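# Refit the band around the carton's corner guard

## Task

Get the band looped back around the carton so it passes over both the corner guard and the square, make sure the guard is sitting in its proper place when you finish, and leave the carton standing flat and level.

## Robot and tools

Robot: two arms, left_arm and right_arm, on opposite sides of a table. In the scene frame the origin is the table centre, the tabletop is at z = +0.020 m and +z is up. left_arm's base is at (+0.184, +0.458, +0.062) m, turned about -90 degrees around z. right_arm's base is at (-0.019, -0.456, +0.125) m, turned about +90 degrees. The arm names do not match left and right in the pictures.

Gripper geometry: the fingers point along the gripper's own +x axis and open and close along its y axis. end_effector_position is the point between the fingers, 3 to 4 cm behind the tips. Only the last 1.5 cm of each finger pad is flat.

execute_actions(actions, cameras): actions is a list of actions. Each action is a table of at most 15 rows, one per 1/30 s step; a shorter table repeats its final row to fill 15 steps. Every row is one flat list of 14 numbers in [-1, 1] covering both arms: left dx, dy, dz, rx, ry, rz, opening, then right dx, dy, dz, rx, ry, rz, opening. The six pose numbers are offsets, not poses: they are measured along that arm's Hand target axes, from the Hand target as it was when the action began. Every row counts from that same start, not from the row before. Scale: 1.0 is 0.6 m for dx, dy, dz and 180 degrees for rx, ry, rz, which together form one rotation vector. Repeating the same offset in a new action moves the hand further. The opening is absolute: +1 fully open (0.080 m), -1 fully closed, with empty fingers touching near -0.78. Closing fully takes at least about 0.6 s. Six zeros re-command an arm's current Hand target; the opening must always be sent, and 0 counts as an opening command, so resend the present value to keep a gripper unchanged. An empty actions list returns the state and all camera images.

move(target, speed, blend, opening_speed, grip_force, blocking, cameras): target is one 14-number row laid out as above, or a list of up to 15 such rows; every row is an offset from the Hand targets at the start of the move, not from the previous row. speed is the top path speed in m/s, 0.002 to 4.3, default 0.25, either one number or one per target; rotation is capped at twice that in rad/s. blend (m) rounds corners between listed targets; 0 stops at each. opening_speed is how fast the commanded opening changes, per second on the -1 to +1 scale, at least 0.2. grip_force caps each finger pad's force in newtons, 8 to 34, one value or one per arm, and persists until changed. blocking=false returns early while the move keeps running. A move lasts at most 10 s. It does not avoid obstacles or the other arm. The result adds a move: line with the ending (done, off_target, moving, held, blocked, fault) and any limits (paced = the pose was clipped, held = steps were withheld).

wait(seconds 0 to 10) lets time pass with the last commands held. stop brakes a running move. zoom_image(camera, region) enlarges part of the latest image from cam_high, cam_left_wrist or cam_right_wrist; region is [x0, y0, x1, y1] in pixels, no side over 504. finished_scene(scene) ends the current scene, with scene its number; it cannot be reversed.

Cameras: cam_high, cam_low, cam_left_wrist, cam_right_wrist, each 672x504; calibration is given but can be off by a few mm or degrees. Wrist depth gives a 7x7 grid of distances in mm ahead of each wrist camera; - means no value.

Results: positions in metres and quat_wxyz in the scene frame, velocities in m/s and rad/s. Hand target is the last commanded pose after clipping; later offsets start from it. Tool commands lists current commands. grip_measured shows the measured opening on the command scale (about 2 mm error). grip_effort_n is the gripper motor's effort, negative when closing, not pad force. Joint positions, Joint torques and External joint torques follow the joint order waist, shoulder, elbow, wrist pitch, wrist yaw, wrist roll. Printed hand poses may be off by a few centimetres.

Control quirks: orientation commands are clipped to 32 degrees from the measured orientation each step. Friction and weight can leave the gripper short, low or tilted, especially far out; check the pose after each move and correct tilt or send the remaining distance. To hold a part, command about 0.08 below grip_measured at first contact.

Avoid: dropping anything or letting parts leave the table; fast contact or hard pressing; grippers, housings or wrist cameras touching each other; strain on camera cables. Contact torque limits (N m): waist 17.6, shoulder 21.8, elbow 21.7, wrist pitch 5.74, wrist yaw 5.72, wrist roll 5.36; exceeding one halts that arm for 10 s. Motors warn at 50 °C and fault at 95 °C, so avoid long stretched holds or pushing at unreachable poses. Large single-step jumps can cause an OVER-SPEED FAULT. Route paths around an arm's own base. Loose objects may be nudged by outside disturbances.

Each tool is called as name(argument=value, ...) on one line, values as JSON.

## Session

execute_actions(actions=[])

Scene clock: 0.00 s.
left_arm: end_effector_position=(+0.3435, +0.2236, +0.1606) grip_measured=+1.000 grip_effort_n=n/a end_effector_quat_wxyz=(+0.227, +0.629, +0.114, -0.735) | right_arm: end_effector_position=(+0.2886, -0.1824, +0.3606) grip_measured=+1.000 grip_effort_n=n/a end_effector_quat_wxyz=(+0.655, +0.008, +0.391, +0.646)
Joint positions: left_arm=[0.715 1.568 1.109 -1.035 0.205 1.778 0.08] | right_arm=[-1.155 1.803 1.614 -0.978 -0.993 -0.461 0.08]
Joint velocities: within noise
Joint torques (N m): no reading
External joint torques (N m): no reading
Motor temperatures (°C): left_arm=[22 27 22 31 26 36] | right_arm=[27 22 25 27 29 26]
Heat: left arm: hottest wrist roll 36 °C (+0.0 °C/min); right arm: hottest wrist yaw 29 °C (+0.0 °C/min).
Wrist depth (mm): cam_left_wrist=[- 195 190 184 179 174 170 / 1138 206 198 194 187 183 178 / 1181 1156 212 199 198 191 186 / 1262 1200 1181 215 208 199 195 / - 76 1248 1200 1168 97 83 / - 70 1307 1300 1241 1213 81 / - 75 1234 1339 1307 1270 72] | cam_right_wrist=[3672 3869 3186 671 609 1484 1305 / 3672 3611 967 686 561 495 1224 / 1654 1032 757 658 509 435 1177 / 2166 2329 669 547 470 410 373 / - - 379 487 432 - - / - - 353 401 398 363 - / - - 466 432 378 345 -]
Hand target: left_arm +0.3443, +0.2225, +0.1630; +0.229, +0.630, +0.111, -0.734 | right_arm +0.2885, -0.1823, +0.3620; +0.655, +0.008, +0.389, +0.647
Tool commands: left_gripper/opening=+1.0 right_gripper/opening=+1.0

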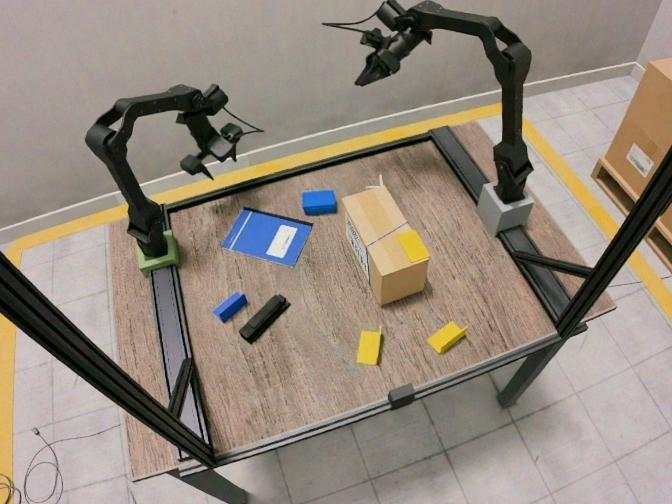

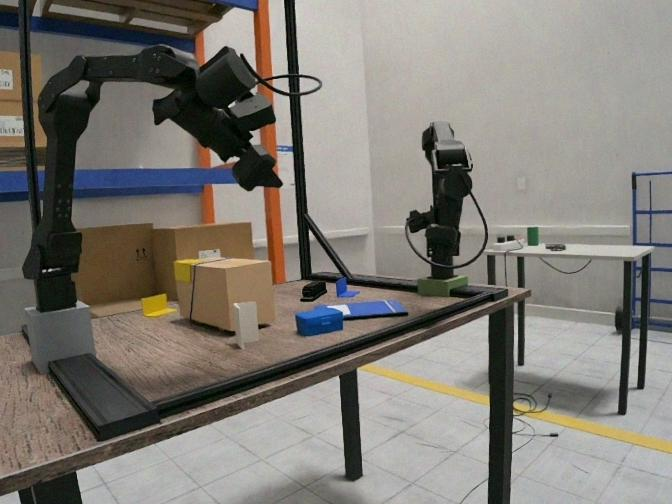

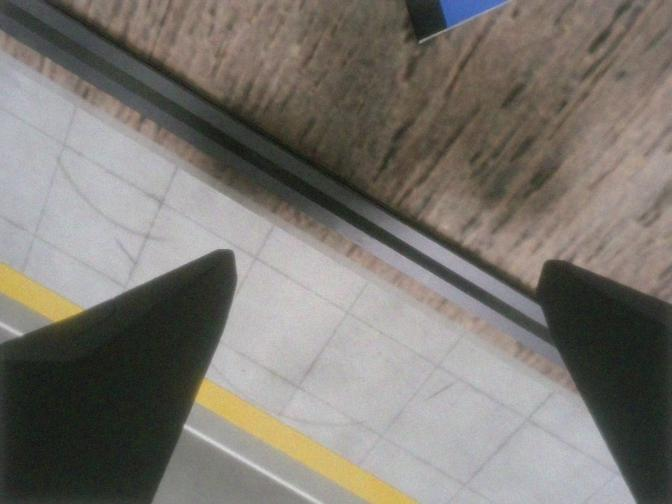

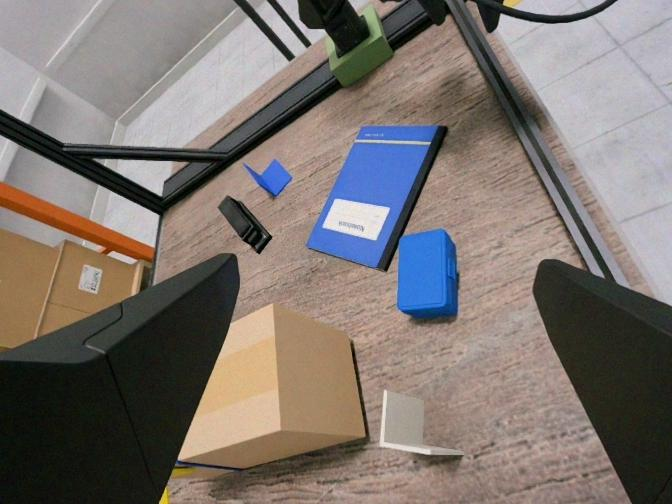

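zoom_image(camera="cam_high", region=[320, 160, 480, 320])

zoom_image(camera="cam_low", region=[130, 230, 290, 350])

zoom_image(camera="cam_right_wrist", region=[150, 280, 480, 504])

Scaled by 3.150 from the camera's 672x504 image, which has a finer 960x720 frame.

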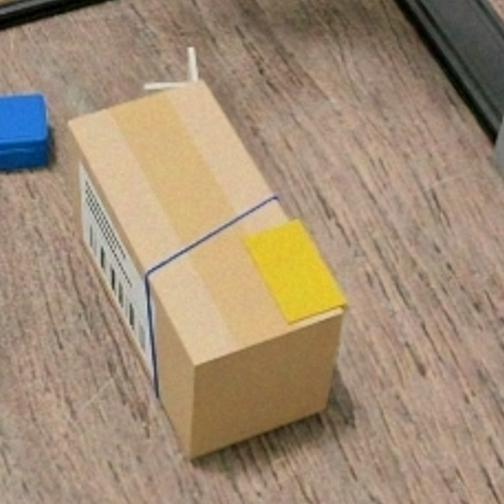

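Scaled by 3.150 from the camera's 672x504 image, which has a finer 960x720 frame.

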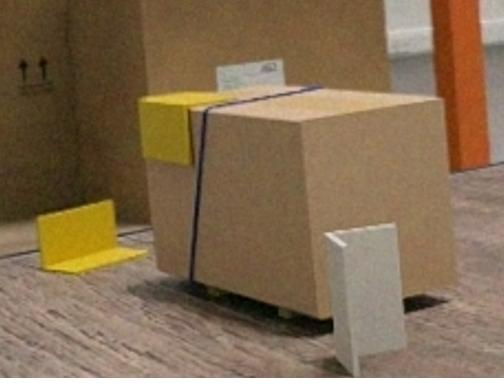

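Scaled by 1.527 from the camera's 672x504 image, which has a finer 960x720 frame.

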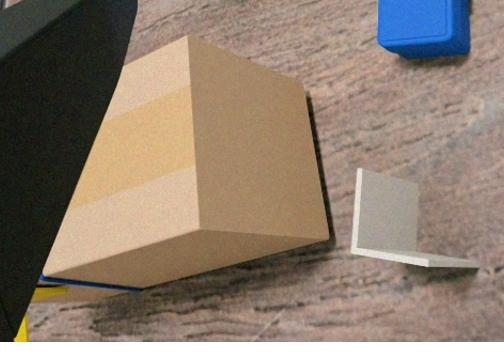

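move(target=[0.0065,-0.0895,0.813,-0.3213,-0.1509,0.1279,0.0,0.12,0.396,-0.497,-0.1692,0.0669,-0.0662,0.0], cameras=["all"])

zoom_image(camera="cam_high", region=[320, 160, 480, 320])

Scene clock: 35.20 s.
left_arm: end_effector_position=(-0.1060, +0.0514, +0.2386) grip_measured=+0.003 grip_effort_n=-14.7 end_effector_quat_wxyz=(+0.651, +0.277, +0.270, -0.653) | right_arm: end_effector_position=(-0.0768, -0.2290, +0.2427) grip_measured=+0.004 grip_effort_n=-18.4 end_effector_quat_wxyz=(+0.653, -0.270, +0.268, +0.655)
Joint positions: left_arm=[-0.757 1.988 1.724 -0.692 -0.508 -0.592 0.035] | right_arm=[0.45 0.799 0.482 -0.516 0.312 0.324 0.035]
Joint torques (N m): left_arm=[-0.01 -8.86 7.92 0.83 -0.37 -0.21] | right_arm=[0.21 -1.2 6.44 1.65 0.2 0.2]
External joint torques (N m): left_arm=[0.06 0.24 1.73 -0.31 -0.11 -0.21] | right_arm=[0.21 0.19 -0.24 0.3 0.05 0.2]
Motor temperatures (°C): left_arm=[22 30 24 31 26 36] | right_arm=[26 26 30 28 30 26]
Heat: left arm: hottest wrist roll 36 °C (+0.0 °C/min); right arm: hottest elbow 30 °C (+8.5 °C/min).
Wrist depth (mm): cam_left_wrist=[177 175 173 169 167 329 336 / 169 168 166 164 162 313 315 / 223 222 222 222 222 304 300 / 311 305 301 299 297 291 287 / 296 297 - 282 279 73 271 / - - 64 271 269 68 - / - - 76 260 258 69 -] | cam_right_wrist=[390 383 196 193 190 187 188 / 360 356 177 - 178 176 174 / 340 339 172 - 182 180 179 / 315 316 315 291 260 288 297 / 302 308 - 296 292 - 290 / - - - 281 279 - - / - - - 270 266 - -]
Hand target: left_arm -0.1077, +0.0480, +0.2410; +0.654, +0.271, +0.271, -0.653 | right_arm -0.0769, -0.2295, +0.2403; +0.653, -0.271, +0.270, +0.653
Off the commanded pose: left_arm 0.005 m, 1 deg | right_arm 0.002 m, 0 deg.
move: done
camera_calibration:
cam_left_wrist: T_world_to_cam=[[-0.999237, -0.0356428, -0.015997, -0.0903245], [-0.0299955, 0.962279, -0.270406, 0.0316677], [0.0250316, -0.26972, -0.962613, 0.323581], [0, 0, 0, 1]] pos_world=[-0.0974054, 0.0535837, 0.318602]
cam_right_wrist: T_world_to_cam=[[0.999391, 0.0146576, -0.0316693, 0.0987136], [0.00428339, -0.952174, -0.305526, -0.123631], [-0.034633, 0.305204, -0.951657, 0.375886], [0, 0, 0, 1]] pos_world=[-0.0851059, -0.233887, 0.323068]

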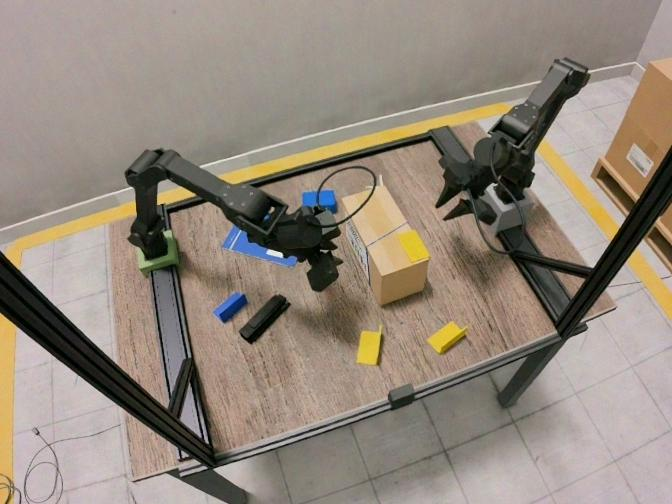

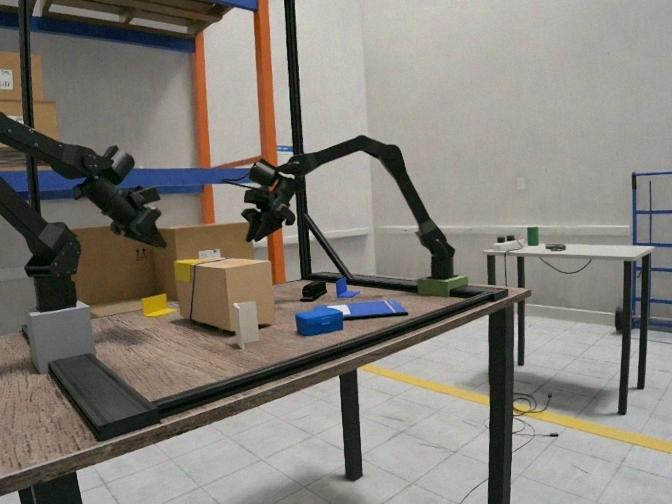

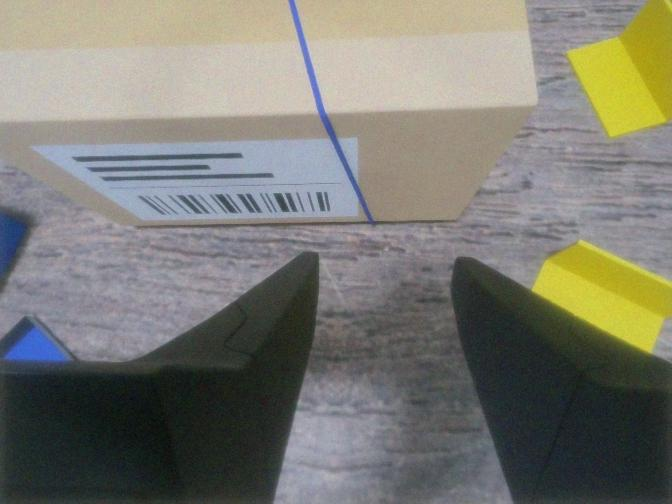

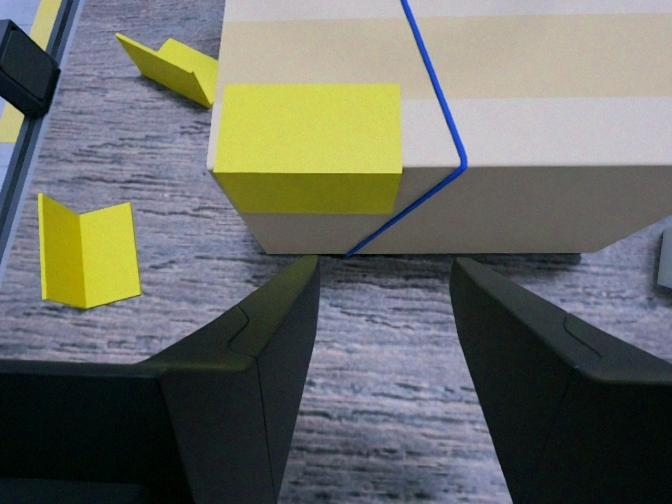

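Scaled by 3.150 from the camera's 672x504 image, which has a finer 960x720 frame.

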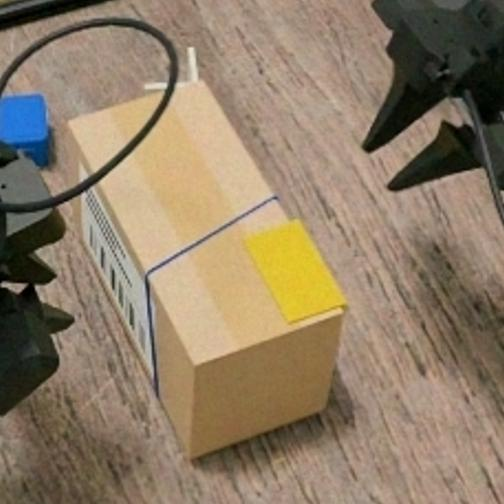

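move(target=[0.1165,0.0333,0.0405,0,0,0,0.0,0.1212,-0.0707,0.0115,0,0,0,0.0], cameras=["cam_left_wrist","cam_right_wrist"], speed=0.12)

Scene clock: 48.50 s.
left_arm: end_effector_position=(-0.0846, -0.0154, +0.2062) grip_measured=+0.003 grip_effort_n=-14.7 end_effector_quat_wxyz=(+0.655, +0.274, +0.274, -0.649) | right_arm: end_effector_position=(-0.0350, -0.1714, +0.1977) grip_measured=+0.004 grip_effort_n=-18.4 end_effector_quat_wxyz=(+0.655, -0.267, +0.268, +0.654)
Joint positions: left_arm=[-0.623 2.144 1.821 -0.583 -0.433 -0.486 0.035] | right_arm=[0.092 1.121 0.403 -0.06 0.066 0.067 0.035]
Joint torques (N m): left_arm=[-0.21 -9.93 7.86 1.05 -0.16 0.27] | right_arm=[-0.31 -2.6 5.66 1.72 -0.1 -0.16]
External joint torques (N m): left_arm=[-0.07 0.11 1.68 -0.14 0.05 0.26] | right_arm=[-0.32 0.3 -0.51 0.3 -0.12 -0.16]
Heat: left arm: hottest wrist roll 36 °C (+0.0 °C/min); right arm: hottest elbow 30 °C (+6.2 °C/min).
Wrist depth (mm): cam_left_wrist=[133 130 129 126 124 123 122 / 124 124 122 120 119 117 115 / 118 118 117 114 112 112 110 / 136 116 115 112 110 108 109 / 258 200 - 246 189 73 243 / - - 64 238 237 68 - / - - 76 229 226 69 -] | cam_right_wrist=[- 139 138 135 133 131 130 / 131 130 129 126 124 123 122 / 119 119 117 118 117 116 115 / 112 113 111 113 111 111 110 / 257 - - 247 183 - 240 / - - - 236 236 - - / - - - 227 224 - -]
Hand target: left_arm -0.0876, -0.0186, +0.2087; +0.654, +0.271, +0.271, -0.653 | right_arm -0.0345, -0.1732, +0.1938; +0.653, -0.271, +0.270, +0.653
Off the commanded pose: left_arm 0.005 m, 1 deg | right_arm 0.004 m, 1 deg.
move: done
camera_calibration:
cam_left_wrist: T_world_to_cam=[[-0.998704, -0.0495021, -0.0118459, -0.0728721], [-0.0444901, 0.962029, -0.269296, 0.0863973], [0.0247268, -0.26842, -0.962985, 0.273836], [0, 0, 0, 1]] pos_world=[-0.0757049, -0.0132209, 0.286103]
cam_right_wrist: T_world_to_cam=[[0.999385, 0.00915184, -0.0338381, 0.0541136], [-0.00181937, -0.950474, -0.310799, -0.0816032], [-0.0350066, 0.310669, -0.949873, 0.317504], [0, 0, 0, 1]] pos_world=[-0.0431141, -0.176696, 0.278057]
Images, in order (width x height): cam_left_wrist 672x504, cam_right_wrist 672x504.

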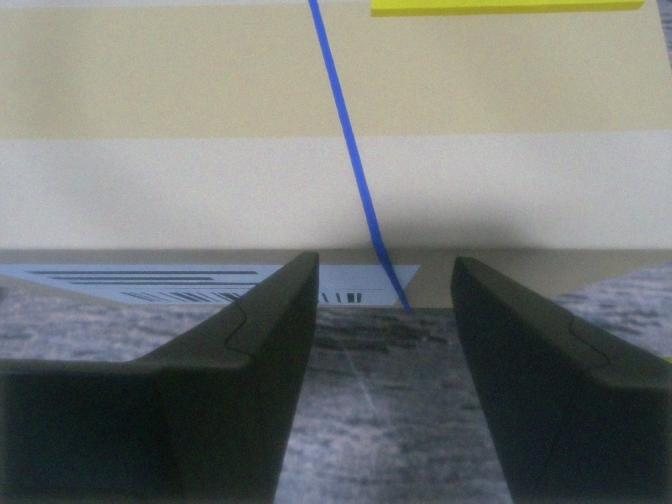

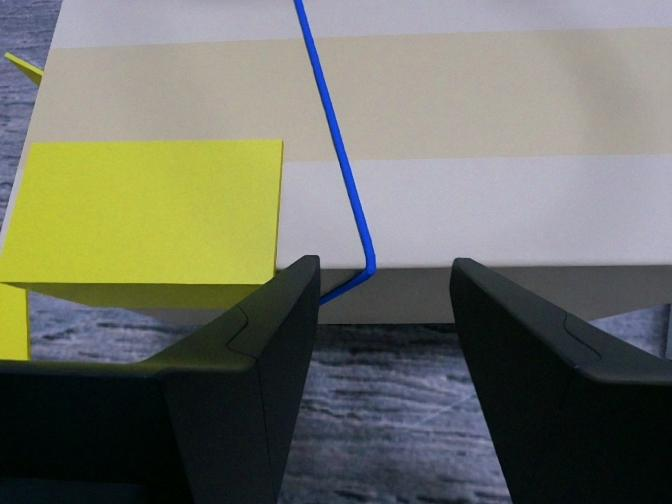

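move(target=[[0.0,0.002,0,0,0,0,-0.28,0.0,0.0055,0,0,0,0,-0.28],[0.0125,0.002,0,0,0,0,-0.28,0.0125,0.0055,0,0,0,0,-0.28]], cameras=["cam_left_wrist","cam_right_wrist"], speed=0.05)

Scene clock: 57.27 s.
left_arm: end_effector_position=(-0.0852, -0.0188, +0.2023) grip_measured=-0.277 grip_effort_n=-14.7 end_effector_quat_wxyz=(+0.653, +0.274, +0.273, -0.651) | right_arm: end_effector_position=(-0.0378, -0.1679, +0.1937) grip_measured=-0.276 grip_effort_n=-18.4 end_effector_quat_wxyz=(+0.654, -0.269, +0.266, +0.655)
Joint positions: left_arm=[-0.619 2.156 1.825 -0.57 -0.427 -0.479 0.023] | right_arm=[0.105 1.154 0.402 -0.026 0.074 0.069 0.023]
Joint torques (N m): left_arm=[0.25 -9.68 8.14 1.26 -0.19 0.29] | right_arm=[-0.07 -0.96 5.86 2.64 0 0.14]
External joint torques (N m): left_arm=[0.26 0.48 1.9 0.05 0.03 0.29] | right_arm=[-0.07 2.07 -0.23 1.21 -0.03 0.14]
Heat: left arm: hottest wrist roll 36 °C (+0.0 °C/min); right arm: hottest wrist pitch 31 °C (+4.2 °C/min).
Wrist depth (mm): cam_left_wrist=[128 125 124 122 120 119 118 / 120 119 119 116 114 113 111 / 114 113 112 110 109 107 106 / 110 109 108 107 105 104 104 / 252 227 - 169 88 69 238 / - - - 231 90 65 - / - - - 224 224 66 -] | cam_right_wrist=[137 134 133 132 130 127 126 / 126 126 125 121 121 119 117 / - 114 112 114 113 113 111 / - 109 108 107 108 108 108 / 253 252 - 209 - - 234 / - - - 235 231 - - / - - - 223 223 - -]
Hand target: left_arm -0.0863, -0.0239, +0.2035; +0.654, +0.270, +0.271, -0.653 | right_arm -0.0378, -0.1678, +0.1886; +0.653, -0.271, +0.270, +0.653
Off the commanded pose: left_arm 0.005 m, 1 deg | right_arm 0.005 m, 1 deg.
move: done
camera_calibration:
cam_left_wrist: T_world_to_cam=[[-0.998927, -0.0449829, -0.010973, -0.0737734], [-0.0403643, 0.962128, -0.269593, 0.088994], [0.0226845, -0.268861, -0.962912, 0.268997], [0, 0, 0, 1]] pos_world=[-0.0762042, -0.0166194, 0.282203]
cam_right_wrist: T_world_to_cam=[[0.999441, 0.0145574, -0.0301026, 0.0569541], [0.00448933, -0.950525, -0.310616, -0.0793825], [-0.033135, 0.310307, -0.950059, 0.312616], [0, 0, 0, 1]] pos_world=[-0.0462073, -0.173291, 0.27406]
Images, in order (width x height): cam_left_wrist 672x504, cam_right_wrist 672x504.

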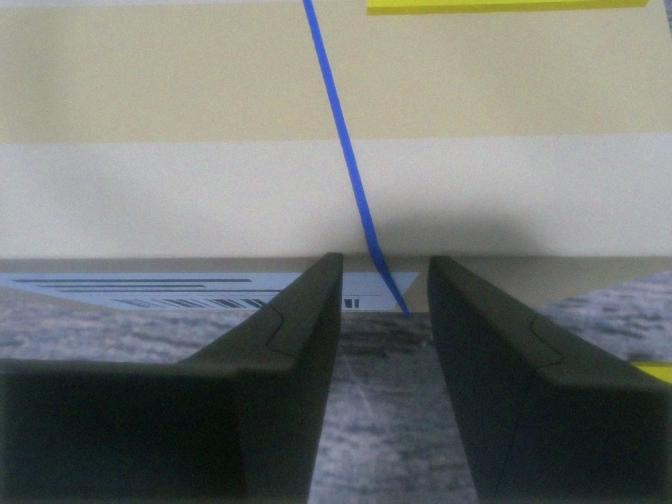

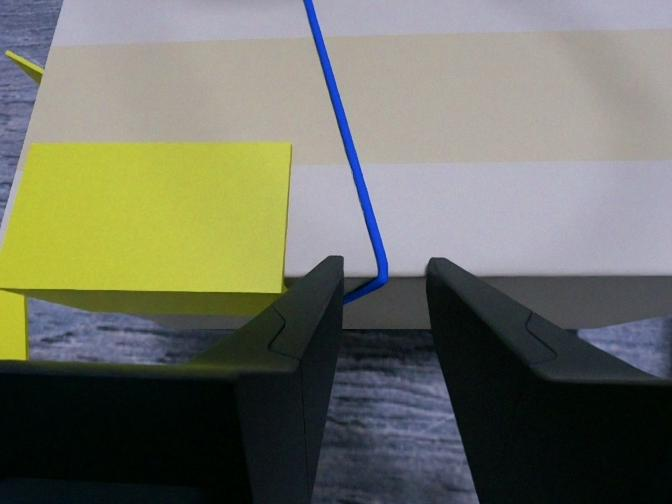

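move(target=[0.0035,0,0,0,0,0,-0.28,0.001,0,-0.0085,0,0,0,-0.28], cameras=["cam_left_wrist","cam_right_wrist"], speed=0.05)

Scene clock: 60.90 s.
left_arm: end_effector_position=(-0.0857, -0.0192, +0.2018) grip_measured=-0.277 grip_effort_n=-14.7 end_effector_quat_wxyz=(+0.652, +0.275, +0.273, -0.651) | right_arm: end_effector_position=(-0.0380, -0.1686, +0.1925) grip_measured=-0.276 grip_effort_n=-18.4 end_effector_quat_wxyz=(+0.655, -0.265, +0.263, +0.657)
Joint positions: left_arm=[-0.619 2.159 1.827 -0.569 -0.426 -0.477 0.023] | right_arm=[0.106 1.151 0.387 -0.005 0.074 0.069 0.023]
Joint torques (N m): left_arm=[0.55 -9.07 8.23 1.41 -0.18 0.29] | right_arm=[0.03 -1.1 5.12 2.27 0.04 0.18]
External joint torques (N m): left_arm=[0.55 1.22 1.96 0.21 0.05 0.29] | right_arm=[0.04 1.87 -0.87 0.86 0.01 0.18]
Heat: left arm: hottest wrist roll 36 °C (+0.0 °C/min); right arm: hottest wrist pitch 31 °C (+4.0 °C/min).
Wrist depth (mm): cam_left_wrist=[128 125 124 122 120 119 118 / 120 119 119 116 114 113 111 / 114 113 112 110 109 107 106 / 110 109 107 106 105 104 103 / 251 222 - 168 88 69 238 / - - - 231 90 65 - / - - - 224 223 66 -] | cam_right_wrist=[139 135 134 132 130 129 128 / 128 127 126 121 121 120 118 / - 117 112 114 114 113 111 / - - 108 - 109 108 108 / 252 249 - 199 - - 235 / - - - 235 228 - - / - - - 222 221 - -]
Hand target: left_arm -0.0864, -0.0254, +0.2020; +0.654, +0.271, +0.271, -0.653 | right_arm -0.0379, -0.1710, +0.1845; +0.653, -0.271, +0.270, +0.653
Off the commanded pose: left_arm 0.006 m, 1 deg | right_arm 0.008 m, 1 deg.
move: done
camera_calibration:
cam_left_wrist: T_world_to_cam=[[-0.999001, -0.0432648, -0.0111714, -0.0742157], [-0.0386602, 0.962247, -0.269418, 0.0893338], [0.0224059, -0.268717, -0.962959, 0.26851], [0, 0, 0, 1]] pos_world=[-0.0767041, -0.017019, 0.281803]
cam_right_wrist: T_world_to_cam=[[0.999395, 0.0156539, -0.0310585, 0.0574829], [0.00488253, -0.947291, -0.320337, -0.0778936], [-0.034436, 0.319992, -0.946794, 0.312538], [0, 0, 0, 1]] pos_world=[-0.0463053, -0.174697, 0.272742]
Images, in order (width x height): cam_left_wrist 672x504, cam_right_wrist 672x504.

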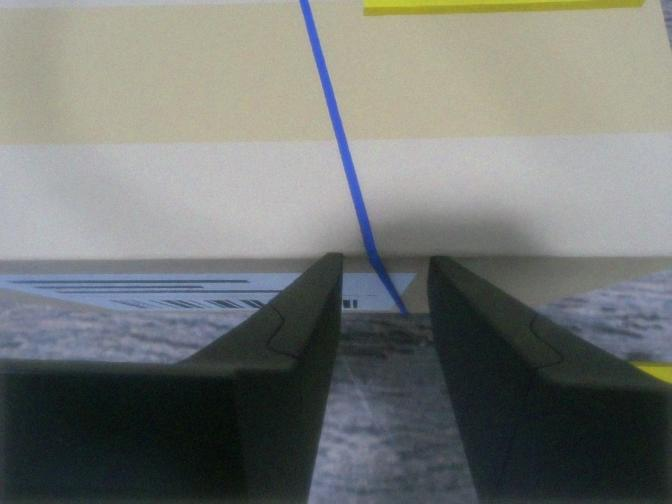

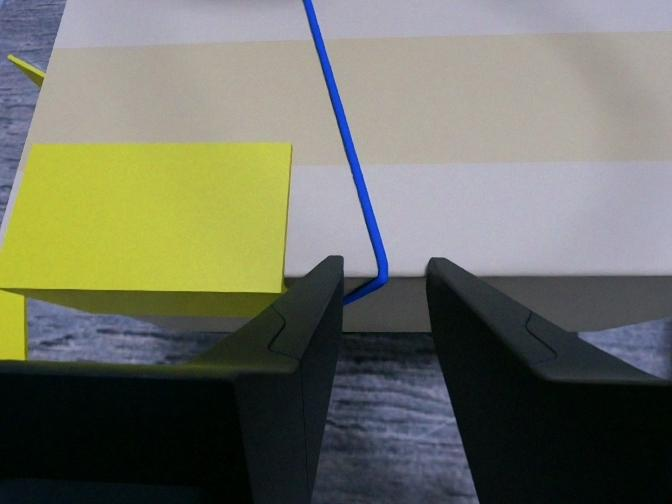

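move(target=[-0.002,0,0,0,0,0,-0.9,-0.003,0,-0.0035,0,0,0,-0.9], cameras=["cam_left_wrist","cam_right_wrist"], speed=0.05, opening_speed=0.6)

Scene clock: 64.10 s.
left_arm: end_effector_position=(-0.0846, -0.0194, +0.2019) grip_measured=-0.771 grip_effort_n=-31.9 end_effector_quat_wxyz=(+0.654, +0.275, +0.272, -0.650) | right_arm: end_effector_position=(-0.0390, -0.1693, +0.1926) grip_measured=-0.767 grip_effort_n=-49.1 end_effector_quat_wxyz=(+0.654, -0.264, +0.262, +0.658)
Joint positions: left_arm=[-0.618 2.159 1.828 -0.572 -0.429 -0.477 0] | right_arm=[0.11 1.145 0.382 -0.001 0.075 0.07 0]
Joint torques (N m): left_arm=[0.2 -9.48 7.85 1.53 -0.11 0.27] | right_arm=[-0.26 -2.07 4.73 1.6 0.05 0.19]
External joint torques (N m): left_arm=[0.25 0.73 1.61 0.33 0.11 0.26] | right_arm=[-0.27 0.87 -1.32 0.17 0.02 0.19]
Heat: left arm: hottest wrist roll 36 °C (+0.0 °C/min); right arm: hottest wrist pitch 31 °C (+4.1 °C/min).
Wrist depth (mm): cam_left_wrist=[130 126 126 123 121 119 119 / 121 120 120 117 115 114 112 / 115 115 113 111 109 108 107 / 111 110 109 108 105 105 104 / 252 248 219 66 72 236 239 / - - - - 74 - 227 / - - - - - - -] | cam_right_wrist=[140 135 134 133 131 129 128 / 130 127 126 122 122 119 118 / - 114 113 113 114 113 111 / - 110 108 - 108 108 108 / 252 250 - - - 193 233 / - - - - - - - / - - - - - - -]
Hand target: left_arm -0.0863, -0.0246, +0.2029; +0.654, +0.270, +0.271, -0.653 | right_arm -0.0378, -0.1738, +0.1842; +0.653, -0.271, +0.270, +0.653
Off the commanded pose: left_arm 0.006 m, 1 deg | right_arm 0.010 m, 1 deg.
move: off_target (right_arm)
camera_calibration:
cam_left_wrist: T_world_to_cam=[[-0.99883, -0.0462289, -0.014164, -0.07262], [-0.0407128, 0.962178, -0.269364, 0.0894126], [0.0260807, -0.268472, -0.962934, 0.26881], [0, 0, 0, 1]] pos_world=[-0.0759056, -0.0172199, 0.281902]
cam_right_wrist: T_world_to_cam=[[0.999337, 0.018969, -0.0310812, 0.0590832], [0.00788149, -0.946037, -0.323961, -0.0775497], [-0.0355492, 0.323502, -0.94556, 0.313171], [0, 0, 0, 1]] pos_world=[-0.0472998, -0.175797, 0.272836]
Images, in order (width x height): cam_left_wrist 672x504, cam_right_wrist 672x504.

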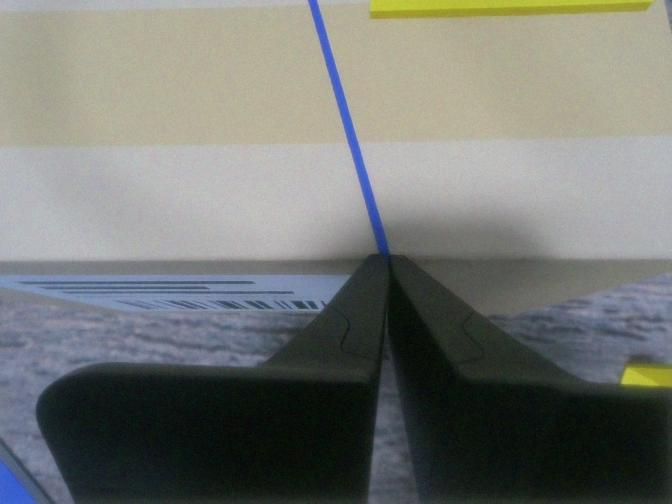

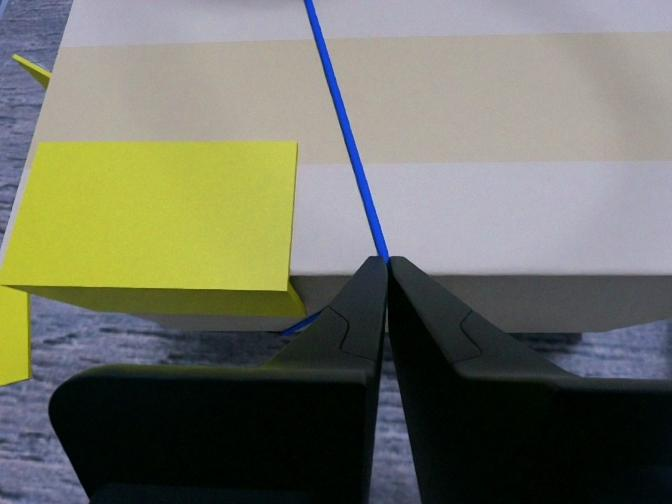

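move(target=[-0.022,0,0,0,0,0,-1,-0.03,0,0.012,0,0,0,-1], cameras=["cam_left_wrist","cam_right_wrist"], speed=0.05)

Scene clock: 66.90 s.
left_arm: end_effector_position=(-0.0843, -0.0181, +0.2021) grip_measured=-0.772 grip_effort_n=-28.6 end_effector_quat_wxyz=(+0.654, +0.278, +0.271, -0.649) | right_arm: end_effector_position=(-0.0386, -0.1847, +0.1947) grip_measured=-0.769 grip_effort_n=-41.2 end_effector_quat_wxyz=(+0.648, -0.280, +0.275, +0.653)
Joint positions: left_arm=[-0.62 2.157 1.828 -0.579 -0.433 -0.477 0] | right_arm=[0.114 1.07 0.387 -0.126 0.074 0.073 0]
Joint torques (N m): left_arm=[-0.58 -13.33 6.34 0.28 -0.19 -0.16] | right_arm=[-0.15 -4.29 8.12 1.2 0.21 0.21]
External joint torques (N m): left_arm=[-0.5 -3.31 0.21 -0.89 0.02 -0.16] | right_arm=[-0.14 -1.71 1.91 -0.19 0.18 0.21]
Motor temperatures (°C): left_arm=[21 35 28 33 26 36] | right_arm=[26 25 30 31 29 26]
Heat: left arm: hottest wrist roll 36 °C (+0.0 °C/min); right arm: hottest wrist pitch 31 °C (+4.0 °C/min).
Wrist depth (mm): cam_left_wrist=[129 126 125 123 120 119 118 / 121 120 120 117 114 113 111 / 115 115 113 111 109 107 106 / 120 111 109 107 105 104 104 / 254 249 228 66 72 235 237 / - - - - 83 - 228 / - - - - - - -] | cam_right_wrist=[133 130 129 127 126 124 123 / 121 121 118 120 118 117 115 / - 112 110 112 112 111 110 / 263 138 175 131 148 146 144 / 253 252 253 - - 245 241 / - - - - - - - / - - - - - - -]
Hand target: left_arm -0.0863, -0.0153, +0.2122; +0.654, +0.270, +0.271, -0.653 | right_arm -0.0378, -0.1814, +0.2022; +0.653, -0.271, +0.270, +0.653
Off the commanded pose: left_arm 0.011 m, 1 deg | right_arm 0.008 m, 1 deg.
move: off_target (left_arm)
camera_calibration:
cam_left_wrist: T_world_to_cam=[[-0.998712, -0.0466796, -0.0198658, -0.071063], [-0.0396867, 0.96282, -0.267214, 0.0879827], [0.0316007, -0.266081, -0.963432, 0.269871], [0, 0, 0, 1]] pos_world=[-0.0760078, -0.0162211, 0.282101]
cam_right_wrist: T_world_to_cam=[[0.999335, 0.0203237, -0.0302673, 0.0591071], [0.0109842, -0.959471, -0.281593, -0.101949], [-0.0347636, 0.281073, -0.959056, 0.315029], [0, 0, 0, 1]] pos_world=[-0.0469964, -0.187565, 0.275212]
Images, in order (width x height): cam_left_wrist 672x504, cam_right_wrist 672x504.

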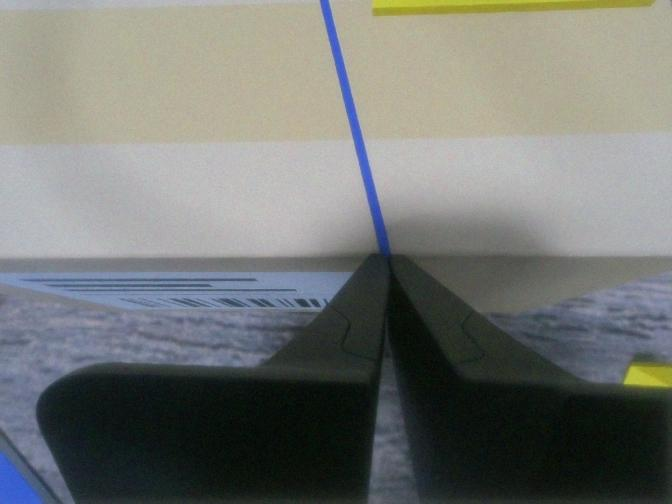

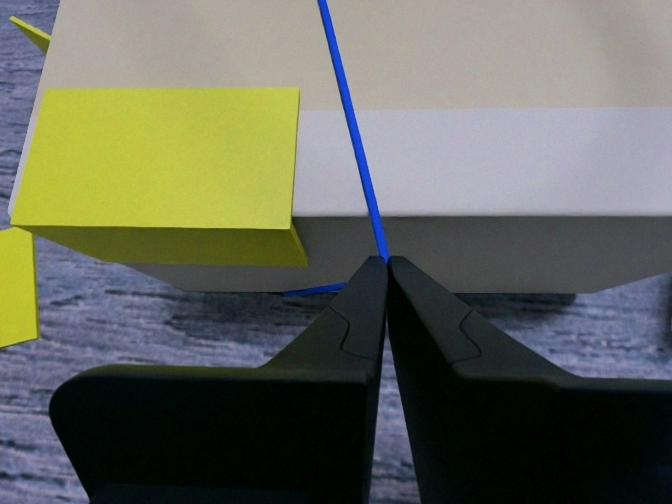

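move(target=[[-0.008,0,0.0,0,0,0,-1,-0.024,0,0,0,0,0,-1],[-0.008,-0.047,0.0,0,0,0,-1,-0.026,0.092,0,0,0,0,-1]], cameras=["cam_high","cam_low","cam_left_wrist","cam_right_wrist"], speed=0.06)

Scene clock: 72.70 s.
left_arm: end_effector_position=(-0.1122, -0.0091, +0.2140) grip_measured=-0.775 grip_effort_n=-14.7 end_effector_quat_wxyz=(+0.651, +0.276, +0.271, -0.653) | right_arm: end_effector_position=(-0.0902, -0.1955, +0.2073) grip_measured=-0.769 grip_effort_n=-40.7 end_effector_quat_wxyz=(+0.653, -0.278, +0.272, +0.650)
Joint positions: left_arm=[-0.677 2.196 1.938 -0.663 -0.462 -0.521 0] | right_arm=[0.437 1.066 0.444 -0.228 0.306 0.316 0]
Joint torques (N m): left_arm=[-0.08 -10.07 7.96 0.78 -0.34 -0.19] | right_arm=[0.48 -2.87 8.47 1.2 0.15 0.19]
External joint torques (N m): left_arm=[-0.12 0.27 1.78 -0.38 -0.09 -0.19] | right_arm=[0.47 -0.23 2.19 -0.13 0 0.19]
Heat: left arm: hottest shoulder 37 °C (+9.0 °C/min); right arm: hottest wrist pitch 31 °C (+4.0 °C/min).
Wrist depth (mm): cam_left_wrist=[143 141 138 136 134 132 302 / 135 134 131 129 127 126 284 / 128 126 124 123 121 121 271 / 161 139 139 122 122 257 260 / 265 262 260 66 72 251 248 / - - - - 82 - 233 / - - - - - - -] | cam_right_wrist=[333 328 144 143 142 140 139 / 310 310 131 131 130 131 132 / 293 292 128 124 126 127 124 / - 276 270 183 184 212 210 / 259 262 265 - - 256 254 / - - - - - - - / - - - - - - -]
Hand target: left_arm -0.1147, -0.0118, +0.2155; +0.653, +0.271, +0.271, -0.653 | right_arm -0.0930, -0.1925, +0.2130; +0.653, -0.271, +0.271, +0.653
Off the commanded pose: left_arm 0.004 m, 1 deg | right_arm 0.007 m, 1 deg.
move: done
camera_calibration:
cam_left_wrist: T_world_to_cam=[[-0.999165, -0.0381664, -0.0146142, -0.099386], [-0.0327925, 0.962117, -0.270657, 0.0828345], [0.0243906, -0.269952, -0.962565, 0.283653], [0, 0, 0, 1]] pos_world=[-0.103505, -0.00691693, 0.294002]
cam_right_wrist: T_world_to_cam=[[0.999664, 0.0110652, -0.0234304, 0.108024], [0.00381772, -0.957264, -0.289192, -0.106924], [-0.025629, 0.289005, -0.956984, 0.330198], [0, 0, 0, 1]] pos_world=[-0.099117, -0.198978, 0.287604]

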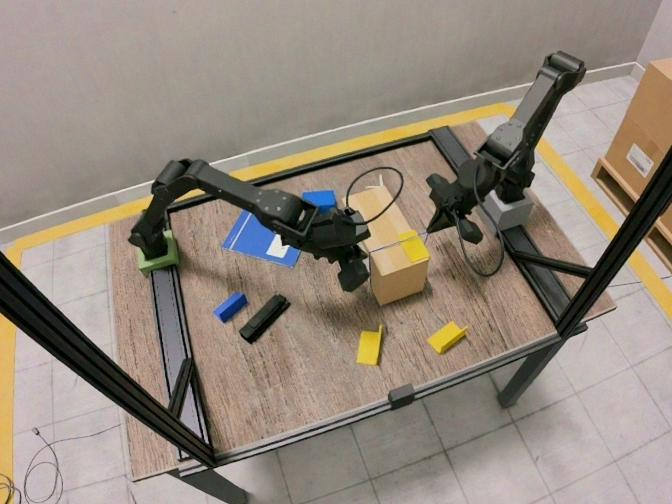

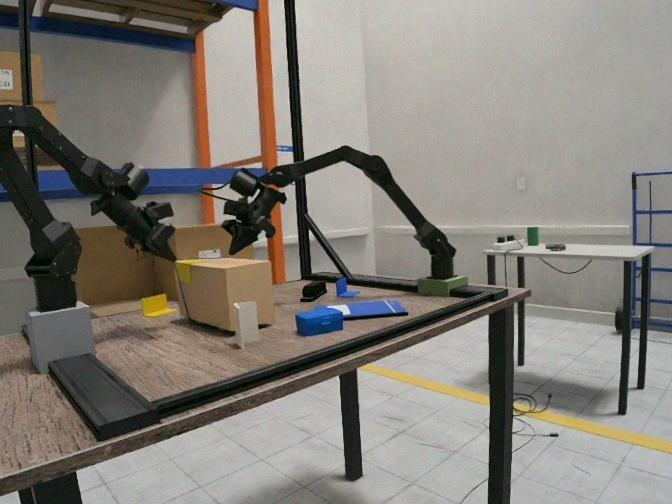

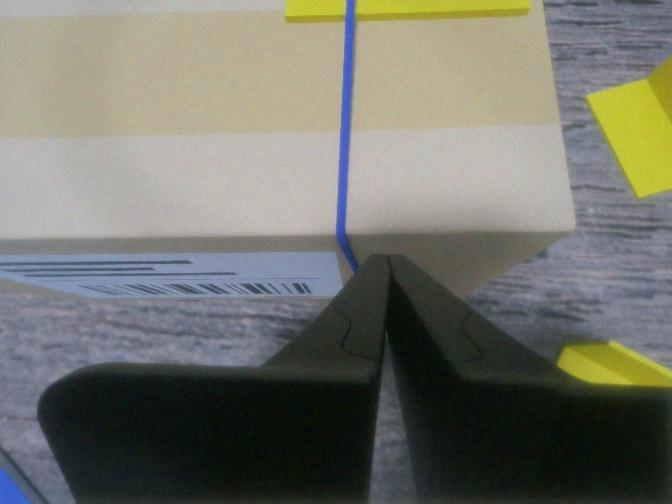

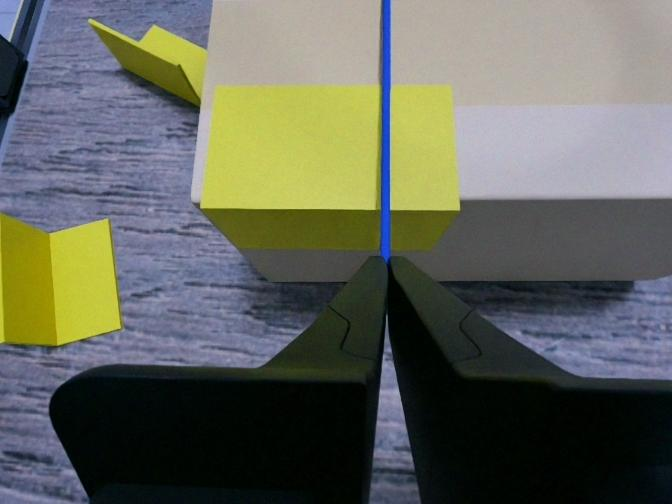

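move(target=[[0,0.011,0.003,0,0,0,-0.28,0.036,0,0.0077,0,0,0,-1],[0.021,0.011,0.003,0,0,0,-0.28,0.036,0,0.0077,0,0,0,-0.3]], cameras=["cam_left_wrist","cam_right_wrist"], speed=0.06)

Scene clock: 81.03 s.
left_arm: end_effector_position=(-0.1068, -0.0189, +0.2072) grip_measured=-0.283 grip_effort_n=17.0 end_effector_quat_wxyz=(+0.654, +0.272, +0.273, -0.651) | right_arm: end_effector_position=(-0.0915, -0.1775, +0.1970) grip_measured=-0.305 grip_effort_n=18.8 end_effector_quat_wxyz=(+0.654, -0.274, +0.273, +0.650)
Joint positions: left_arm=[-0.656 2.214 1.938 -0.635 -0.452 -0.512 0.022] | right_arm=[0.402 1.18 0.452 -0.111 0.282 0.295 0.021]
Joint torques (N m): left_arm=[0.41 -10.5 7.64 1.08 -0.18 0.26] | right_arm=[-0.18 -3.02 7.94 1.54 0.03 -0.16]
External joint torques (N m): left_arm=[0.33 -0.01 1.43 -0.1 0.06 0.26] | right_arm=[-0.17 0.17 1.88 0.2 -0.11 -0.16]
Heat: left arm: hottest shoulder 38 °C (+9.1 °C/min); right arm: hottest elbow 31 °C (+2.0 °C/min).
Wrist depth (mm): cam_left_wrist=[134 131 130 126 124 123 294 / 125 124 123 121 120 118 276 / 118 118 117 115 113 112 262 / 115 114 118 111 109 109 250 / 255 227 - 169 81 73 243 / - - - 235 82 65 - / - - - 228 228 62 -] | cam_right_wrist=[320 321 132 131 129 128 127 / 303 299 126 125 119 120 119 / 285 282 113 111 113 114 113 / 270 265 110 110 108 118 118 / - 256 - 246 - 244 241 / - - - 236 - - - / - - - 227 225 - -]
Hand target: left_arm -0.1079, -0.0220, +0.2080; +0.654, +0.271, +0.271, -0.653 | right_arm -0.0930, -0.1739, +0.2011; +0.653, -0.271, +0.271, +0.653
Off the commanded pose: left_arm 0.003 m, 0 deg | right_arm 0.006 m, 1 deg.
move: done
camera_calibration:
cam_left_wrist: T_world_to_cam=[[-0.998858, -0.0468673, -0.00932995, -0.0956829], [-0.0425487, 0.961127, -0.27281, 0.0899479], [0.0217531, -0.272101, -0.962023, 0.273858], [0, 0, 0, 1]] pos_world=[-0.0977037, -0.0164186, 0.287103]
cam_right_wrist: T_world_to_cam=[[0.999546, 0.00745708, -0.0292024, 0.109326], [-0.00140109, -0.956364, -0.292173, -0.0924658], [-0.0301069, 0.292081, -0.955919, 0.315107], [0, 0, 0, 1]] pos_world=[-0.0999191, -0.181283, 0.277394]
Images, in order (width x height): cam_left_wrist 672x504, cam_right_wrist 672x504.

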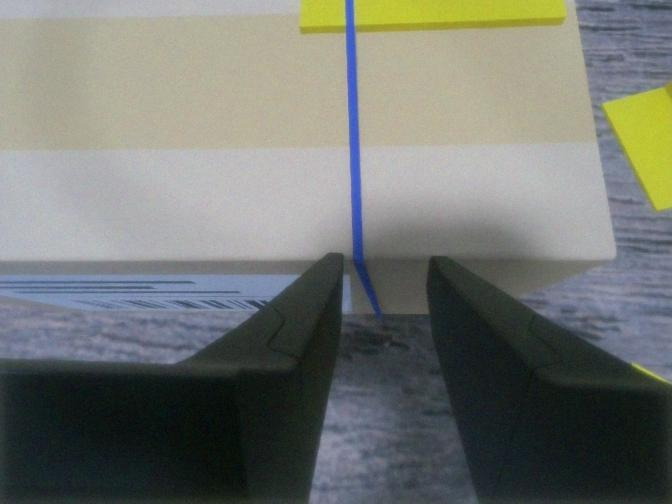

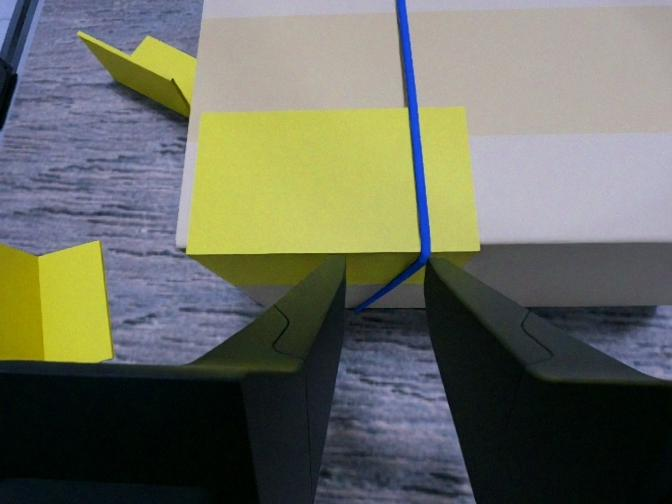

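move(target=[[0.003,0.010,-0.004,0,0,0,-0.28,0,-0.0183,0,0,0,0,-0.28],[0.008,0.010,-0.005,0,0,0,-0.28,0.0115,-0.0183,-0.002,0,0,0,-0.28],[0.008,0.010,-0.005,0,0,0,-1,0.0115,-0.0183,-0.002,0,0,0,-1]], cameras=["cam_left_wrist","cam_right_wrist"], speed=0.06)

Scene clock: 87.67 s.
left_arm: end_effector_position=(-0.1021, -0.0225, +0.2043) grip_measured=-0.770 grip_effort_n=-34.2 end_effector_quat_wxyz=(+0.656, +0.270, +0.270, -0.650) | right_arm: end_effector_position=(-0.0817, -0.1676, +0.2007) grip_measured=-0.769 grip_effort_n=-36.5 end_effector_quat_wxyz=(+0.658, -0.263, +0.267, +0.654)
Joint positions: left_arm=[-0.646 2.212 1.919 -0.611 -0.453 -0.502 0] | right_arm=[0.339 1.188 0.452 -0.062 0.244 0.247 0]
Joint torques (N m): left_arm=[0.27 -11.59 5.07 1.79 0.12 0.27] | right_arm=[-0.04 -2.41 5.79 1.37 -0.11 -0.14]
External joint torques (N m): left_arm=[0.35 -1.23 -1.09 0.6 0.34 0.27] | right_arm=[-0.02 0.85 -0.27 -0.01 -0.23 -0.14]
Motor temperatures (°C): left_arm=[21 40 29 33 26 35] | right_arm=[26 24 32 31 29 26]
Heat: left arm: hottest shoulder 40 °C (+10.1 °C/min); right arm: hottest elbow 32 °C (+2.0 °C/min).
Wrist depth (mm): cam_left_wrist=[135 133 131 126 125 123 294 / 126 126 124 122 121 118 274 / 118 119 118 115 113 112 260 / 114 113 113 110 109 108 108 / 255 252 183 66 72 169 241 / - - - - 74 - 234 / - - - - - - -] | cam_right_wrist=[338 336 144 139 139 137 135 / 319 283 134 131 128 127 126 / 296 295 121 121 120 120 119 / 278 118 114 112 113 114 112 / - 257 - - - 196 199 / - - - - - - - / - - - - - - -]
Hand target: left_arm -0.1021, -0.0232, +0.2025; +0.654, +0.270, +0.271, -0.653 | right_arm -0.0820, -0.1699, +0.1953; +0.653, -0.271, +0.270, +0.653
Off the commanded pose: left_arm 0.002 m, 0 deg | right_arm 0.006 m, 1 deg.
move: done
camera_calibration:
cam_left_wrist: T_world_to_cam=[[-0.998642, -0.0508549, -0.0112778, -0.0908658], [-0.0456938, 0.959182, -0.279074, 0.0937751], [0.0250097, -0.27818, -0.960203, 0.269794], [0, 0, 0, 1]] pos_world=[-0.093205, -0.0195172, 0.284202]
cam_right_wrist: T_world_to_cam=[[0.99934, 0.00438872, -0.0360597, 0.100458], [-0.00732085, -0.947975, -0.318261, -0.0756893], [-0.0355805, 0.318315, -0.947317, 0.318276], [0, 0, 0, 1]] pos_world=[-0.0896211, -0.173505, 0.281042]
Images, in order (width x height): cam_left_wrist 672x504, cam_right_wrist 672x504.

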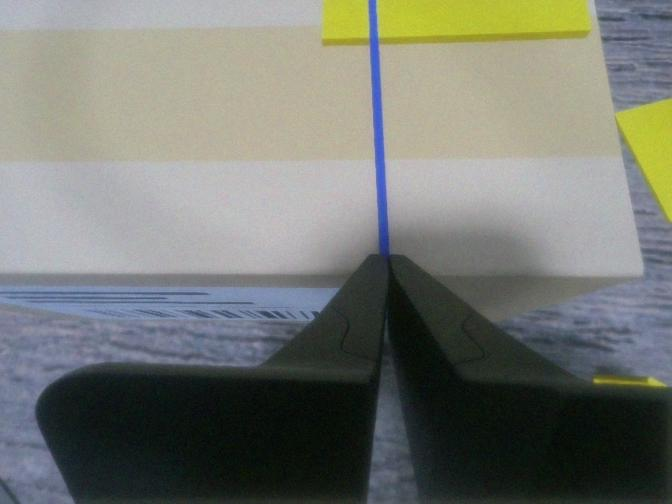

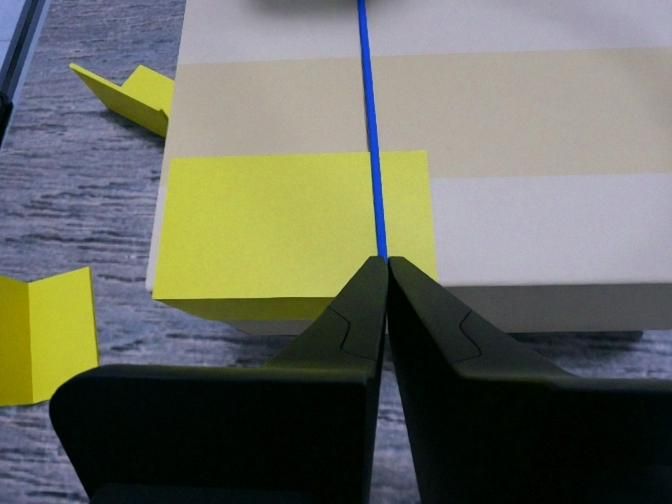

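move(target=[[-0.014,0,0,0,0,0,-1,-0.014,0,0,0,0,0,-1],[-0.014,-0.044,0,0,0,0,-1,-0.014,0.046,0,0,0,0,-1],[0.0,-0.044,0,0,0,0,-1,0.0,0.046,-0.005,0,0,0,-1]], cameras=["cam_left_wrist","cam_right_wrist"], speed=0.06)

Scene clock: 92.57 s.
left_arm: end_effector_position=(-0.1265, -0.0193, +0.1997) grip_measured=-0.775 grip_effort_n=-14.7 end_effector_quat_wxyz=(+0.653, +0.277, +0.271, -0.651) | right_arm: end_effector_position=(-0.1084, -0.1711, +0.1997) grip_measured=-0.771 grip_effort_n=-34.2 end_effector_quat_wxyz=(+0.658, -0.264, +0.266, +0.653)
Joint positions: left_arm=[-0.688 2.284 2.028 -0.675 -0.47 -0.534 0] | right_arm=[0.475 1.233 0.479 -0.074 0.34 0.348 0]
Joint torques (N m): left_arm=[0.07 -10.64 8.14 1.09 -0.21 0.05] | right_arm=[-0.05 -1.48 5.86 1.97 -0.23 -0.02]
External joint torques (N m): left_arm=[0.07 0.11 2.03 -0.04 0.04 0.04] | right_arm=[-0.06 2.01 -0.13 0.63 -0.39 -0.02]
Heat: left arm: hottest shoulder 40 °C (+10.1 °C/min); right arm: hottest elbow 33 °C (+2.0 °C/min).
Wrist depth (mm): cam_left_wrist=[123 121 120 117 116 280 282 / 116 114 114 110 109 110 264 / 111 109 108 106 105 105 254 / 107 106 104 103 101 241 243 / 248 245 228 66 72 236 233 / - - - - 82 - 215 / - - - - - - -] | cam_right_wrist=[336 337 320 138 138 136 135 / 315 309 - 132 128 127 126 / 293 290 122 - 120 119 119 / 277 273 - 112 115 115 113 / 248 257 - - - 221 225 / - - - - - - - / - - - - - - -]
Hand target: left_arm -0.1284, -0.0233, +0.2024; +0.654, +0.271, +0.271, -0.653 | right_arm -0.1096, -0.1720, +0.1932; +0.653, -0.271, +0.270, +0.653
Off the commanded pose: left_arm 0.005 m, 1 deg | right_arm 0.007 m, 1 deg.
move: done
camera_calibration:
cam_left_wrist: T_world_to_cam=[[-0.998955, -0.0423683, -0.0171228, -0.113828], [-0.0362356, 0.96271, -0.268099, 0.0873852], [0.0278432, -0.267199, -0.963239, 0.268078], [0, 0, 0, 1]] pos_world=[-0.118006, -0.0173193, 0.279702]
cam_right_wrist: T_world_to_cam=[[0.999478, 0.00412589, -0.0320411, 0.126363], [-0.00630669, -0.947809, -0.318777, -0.0792635], [-0.031684, 0.318813, -0.947288, 0.317921], [0, 0, 0, 1]] pos_world=[-0.116724, -0.177005, 0.279944]
Images, in order (width x height): cam_left_wrist 672x504, cam_right_wrist 672x504.

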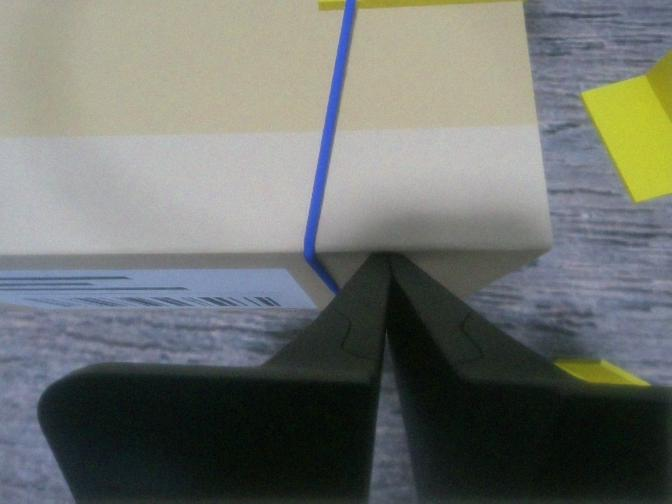

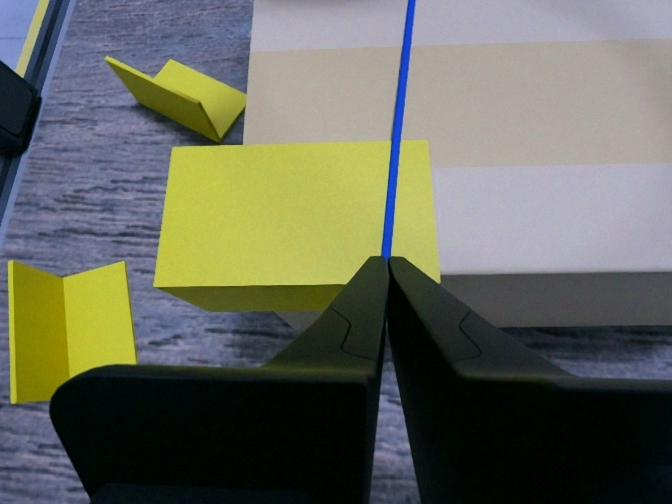

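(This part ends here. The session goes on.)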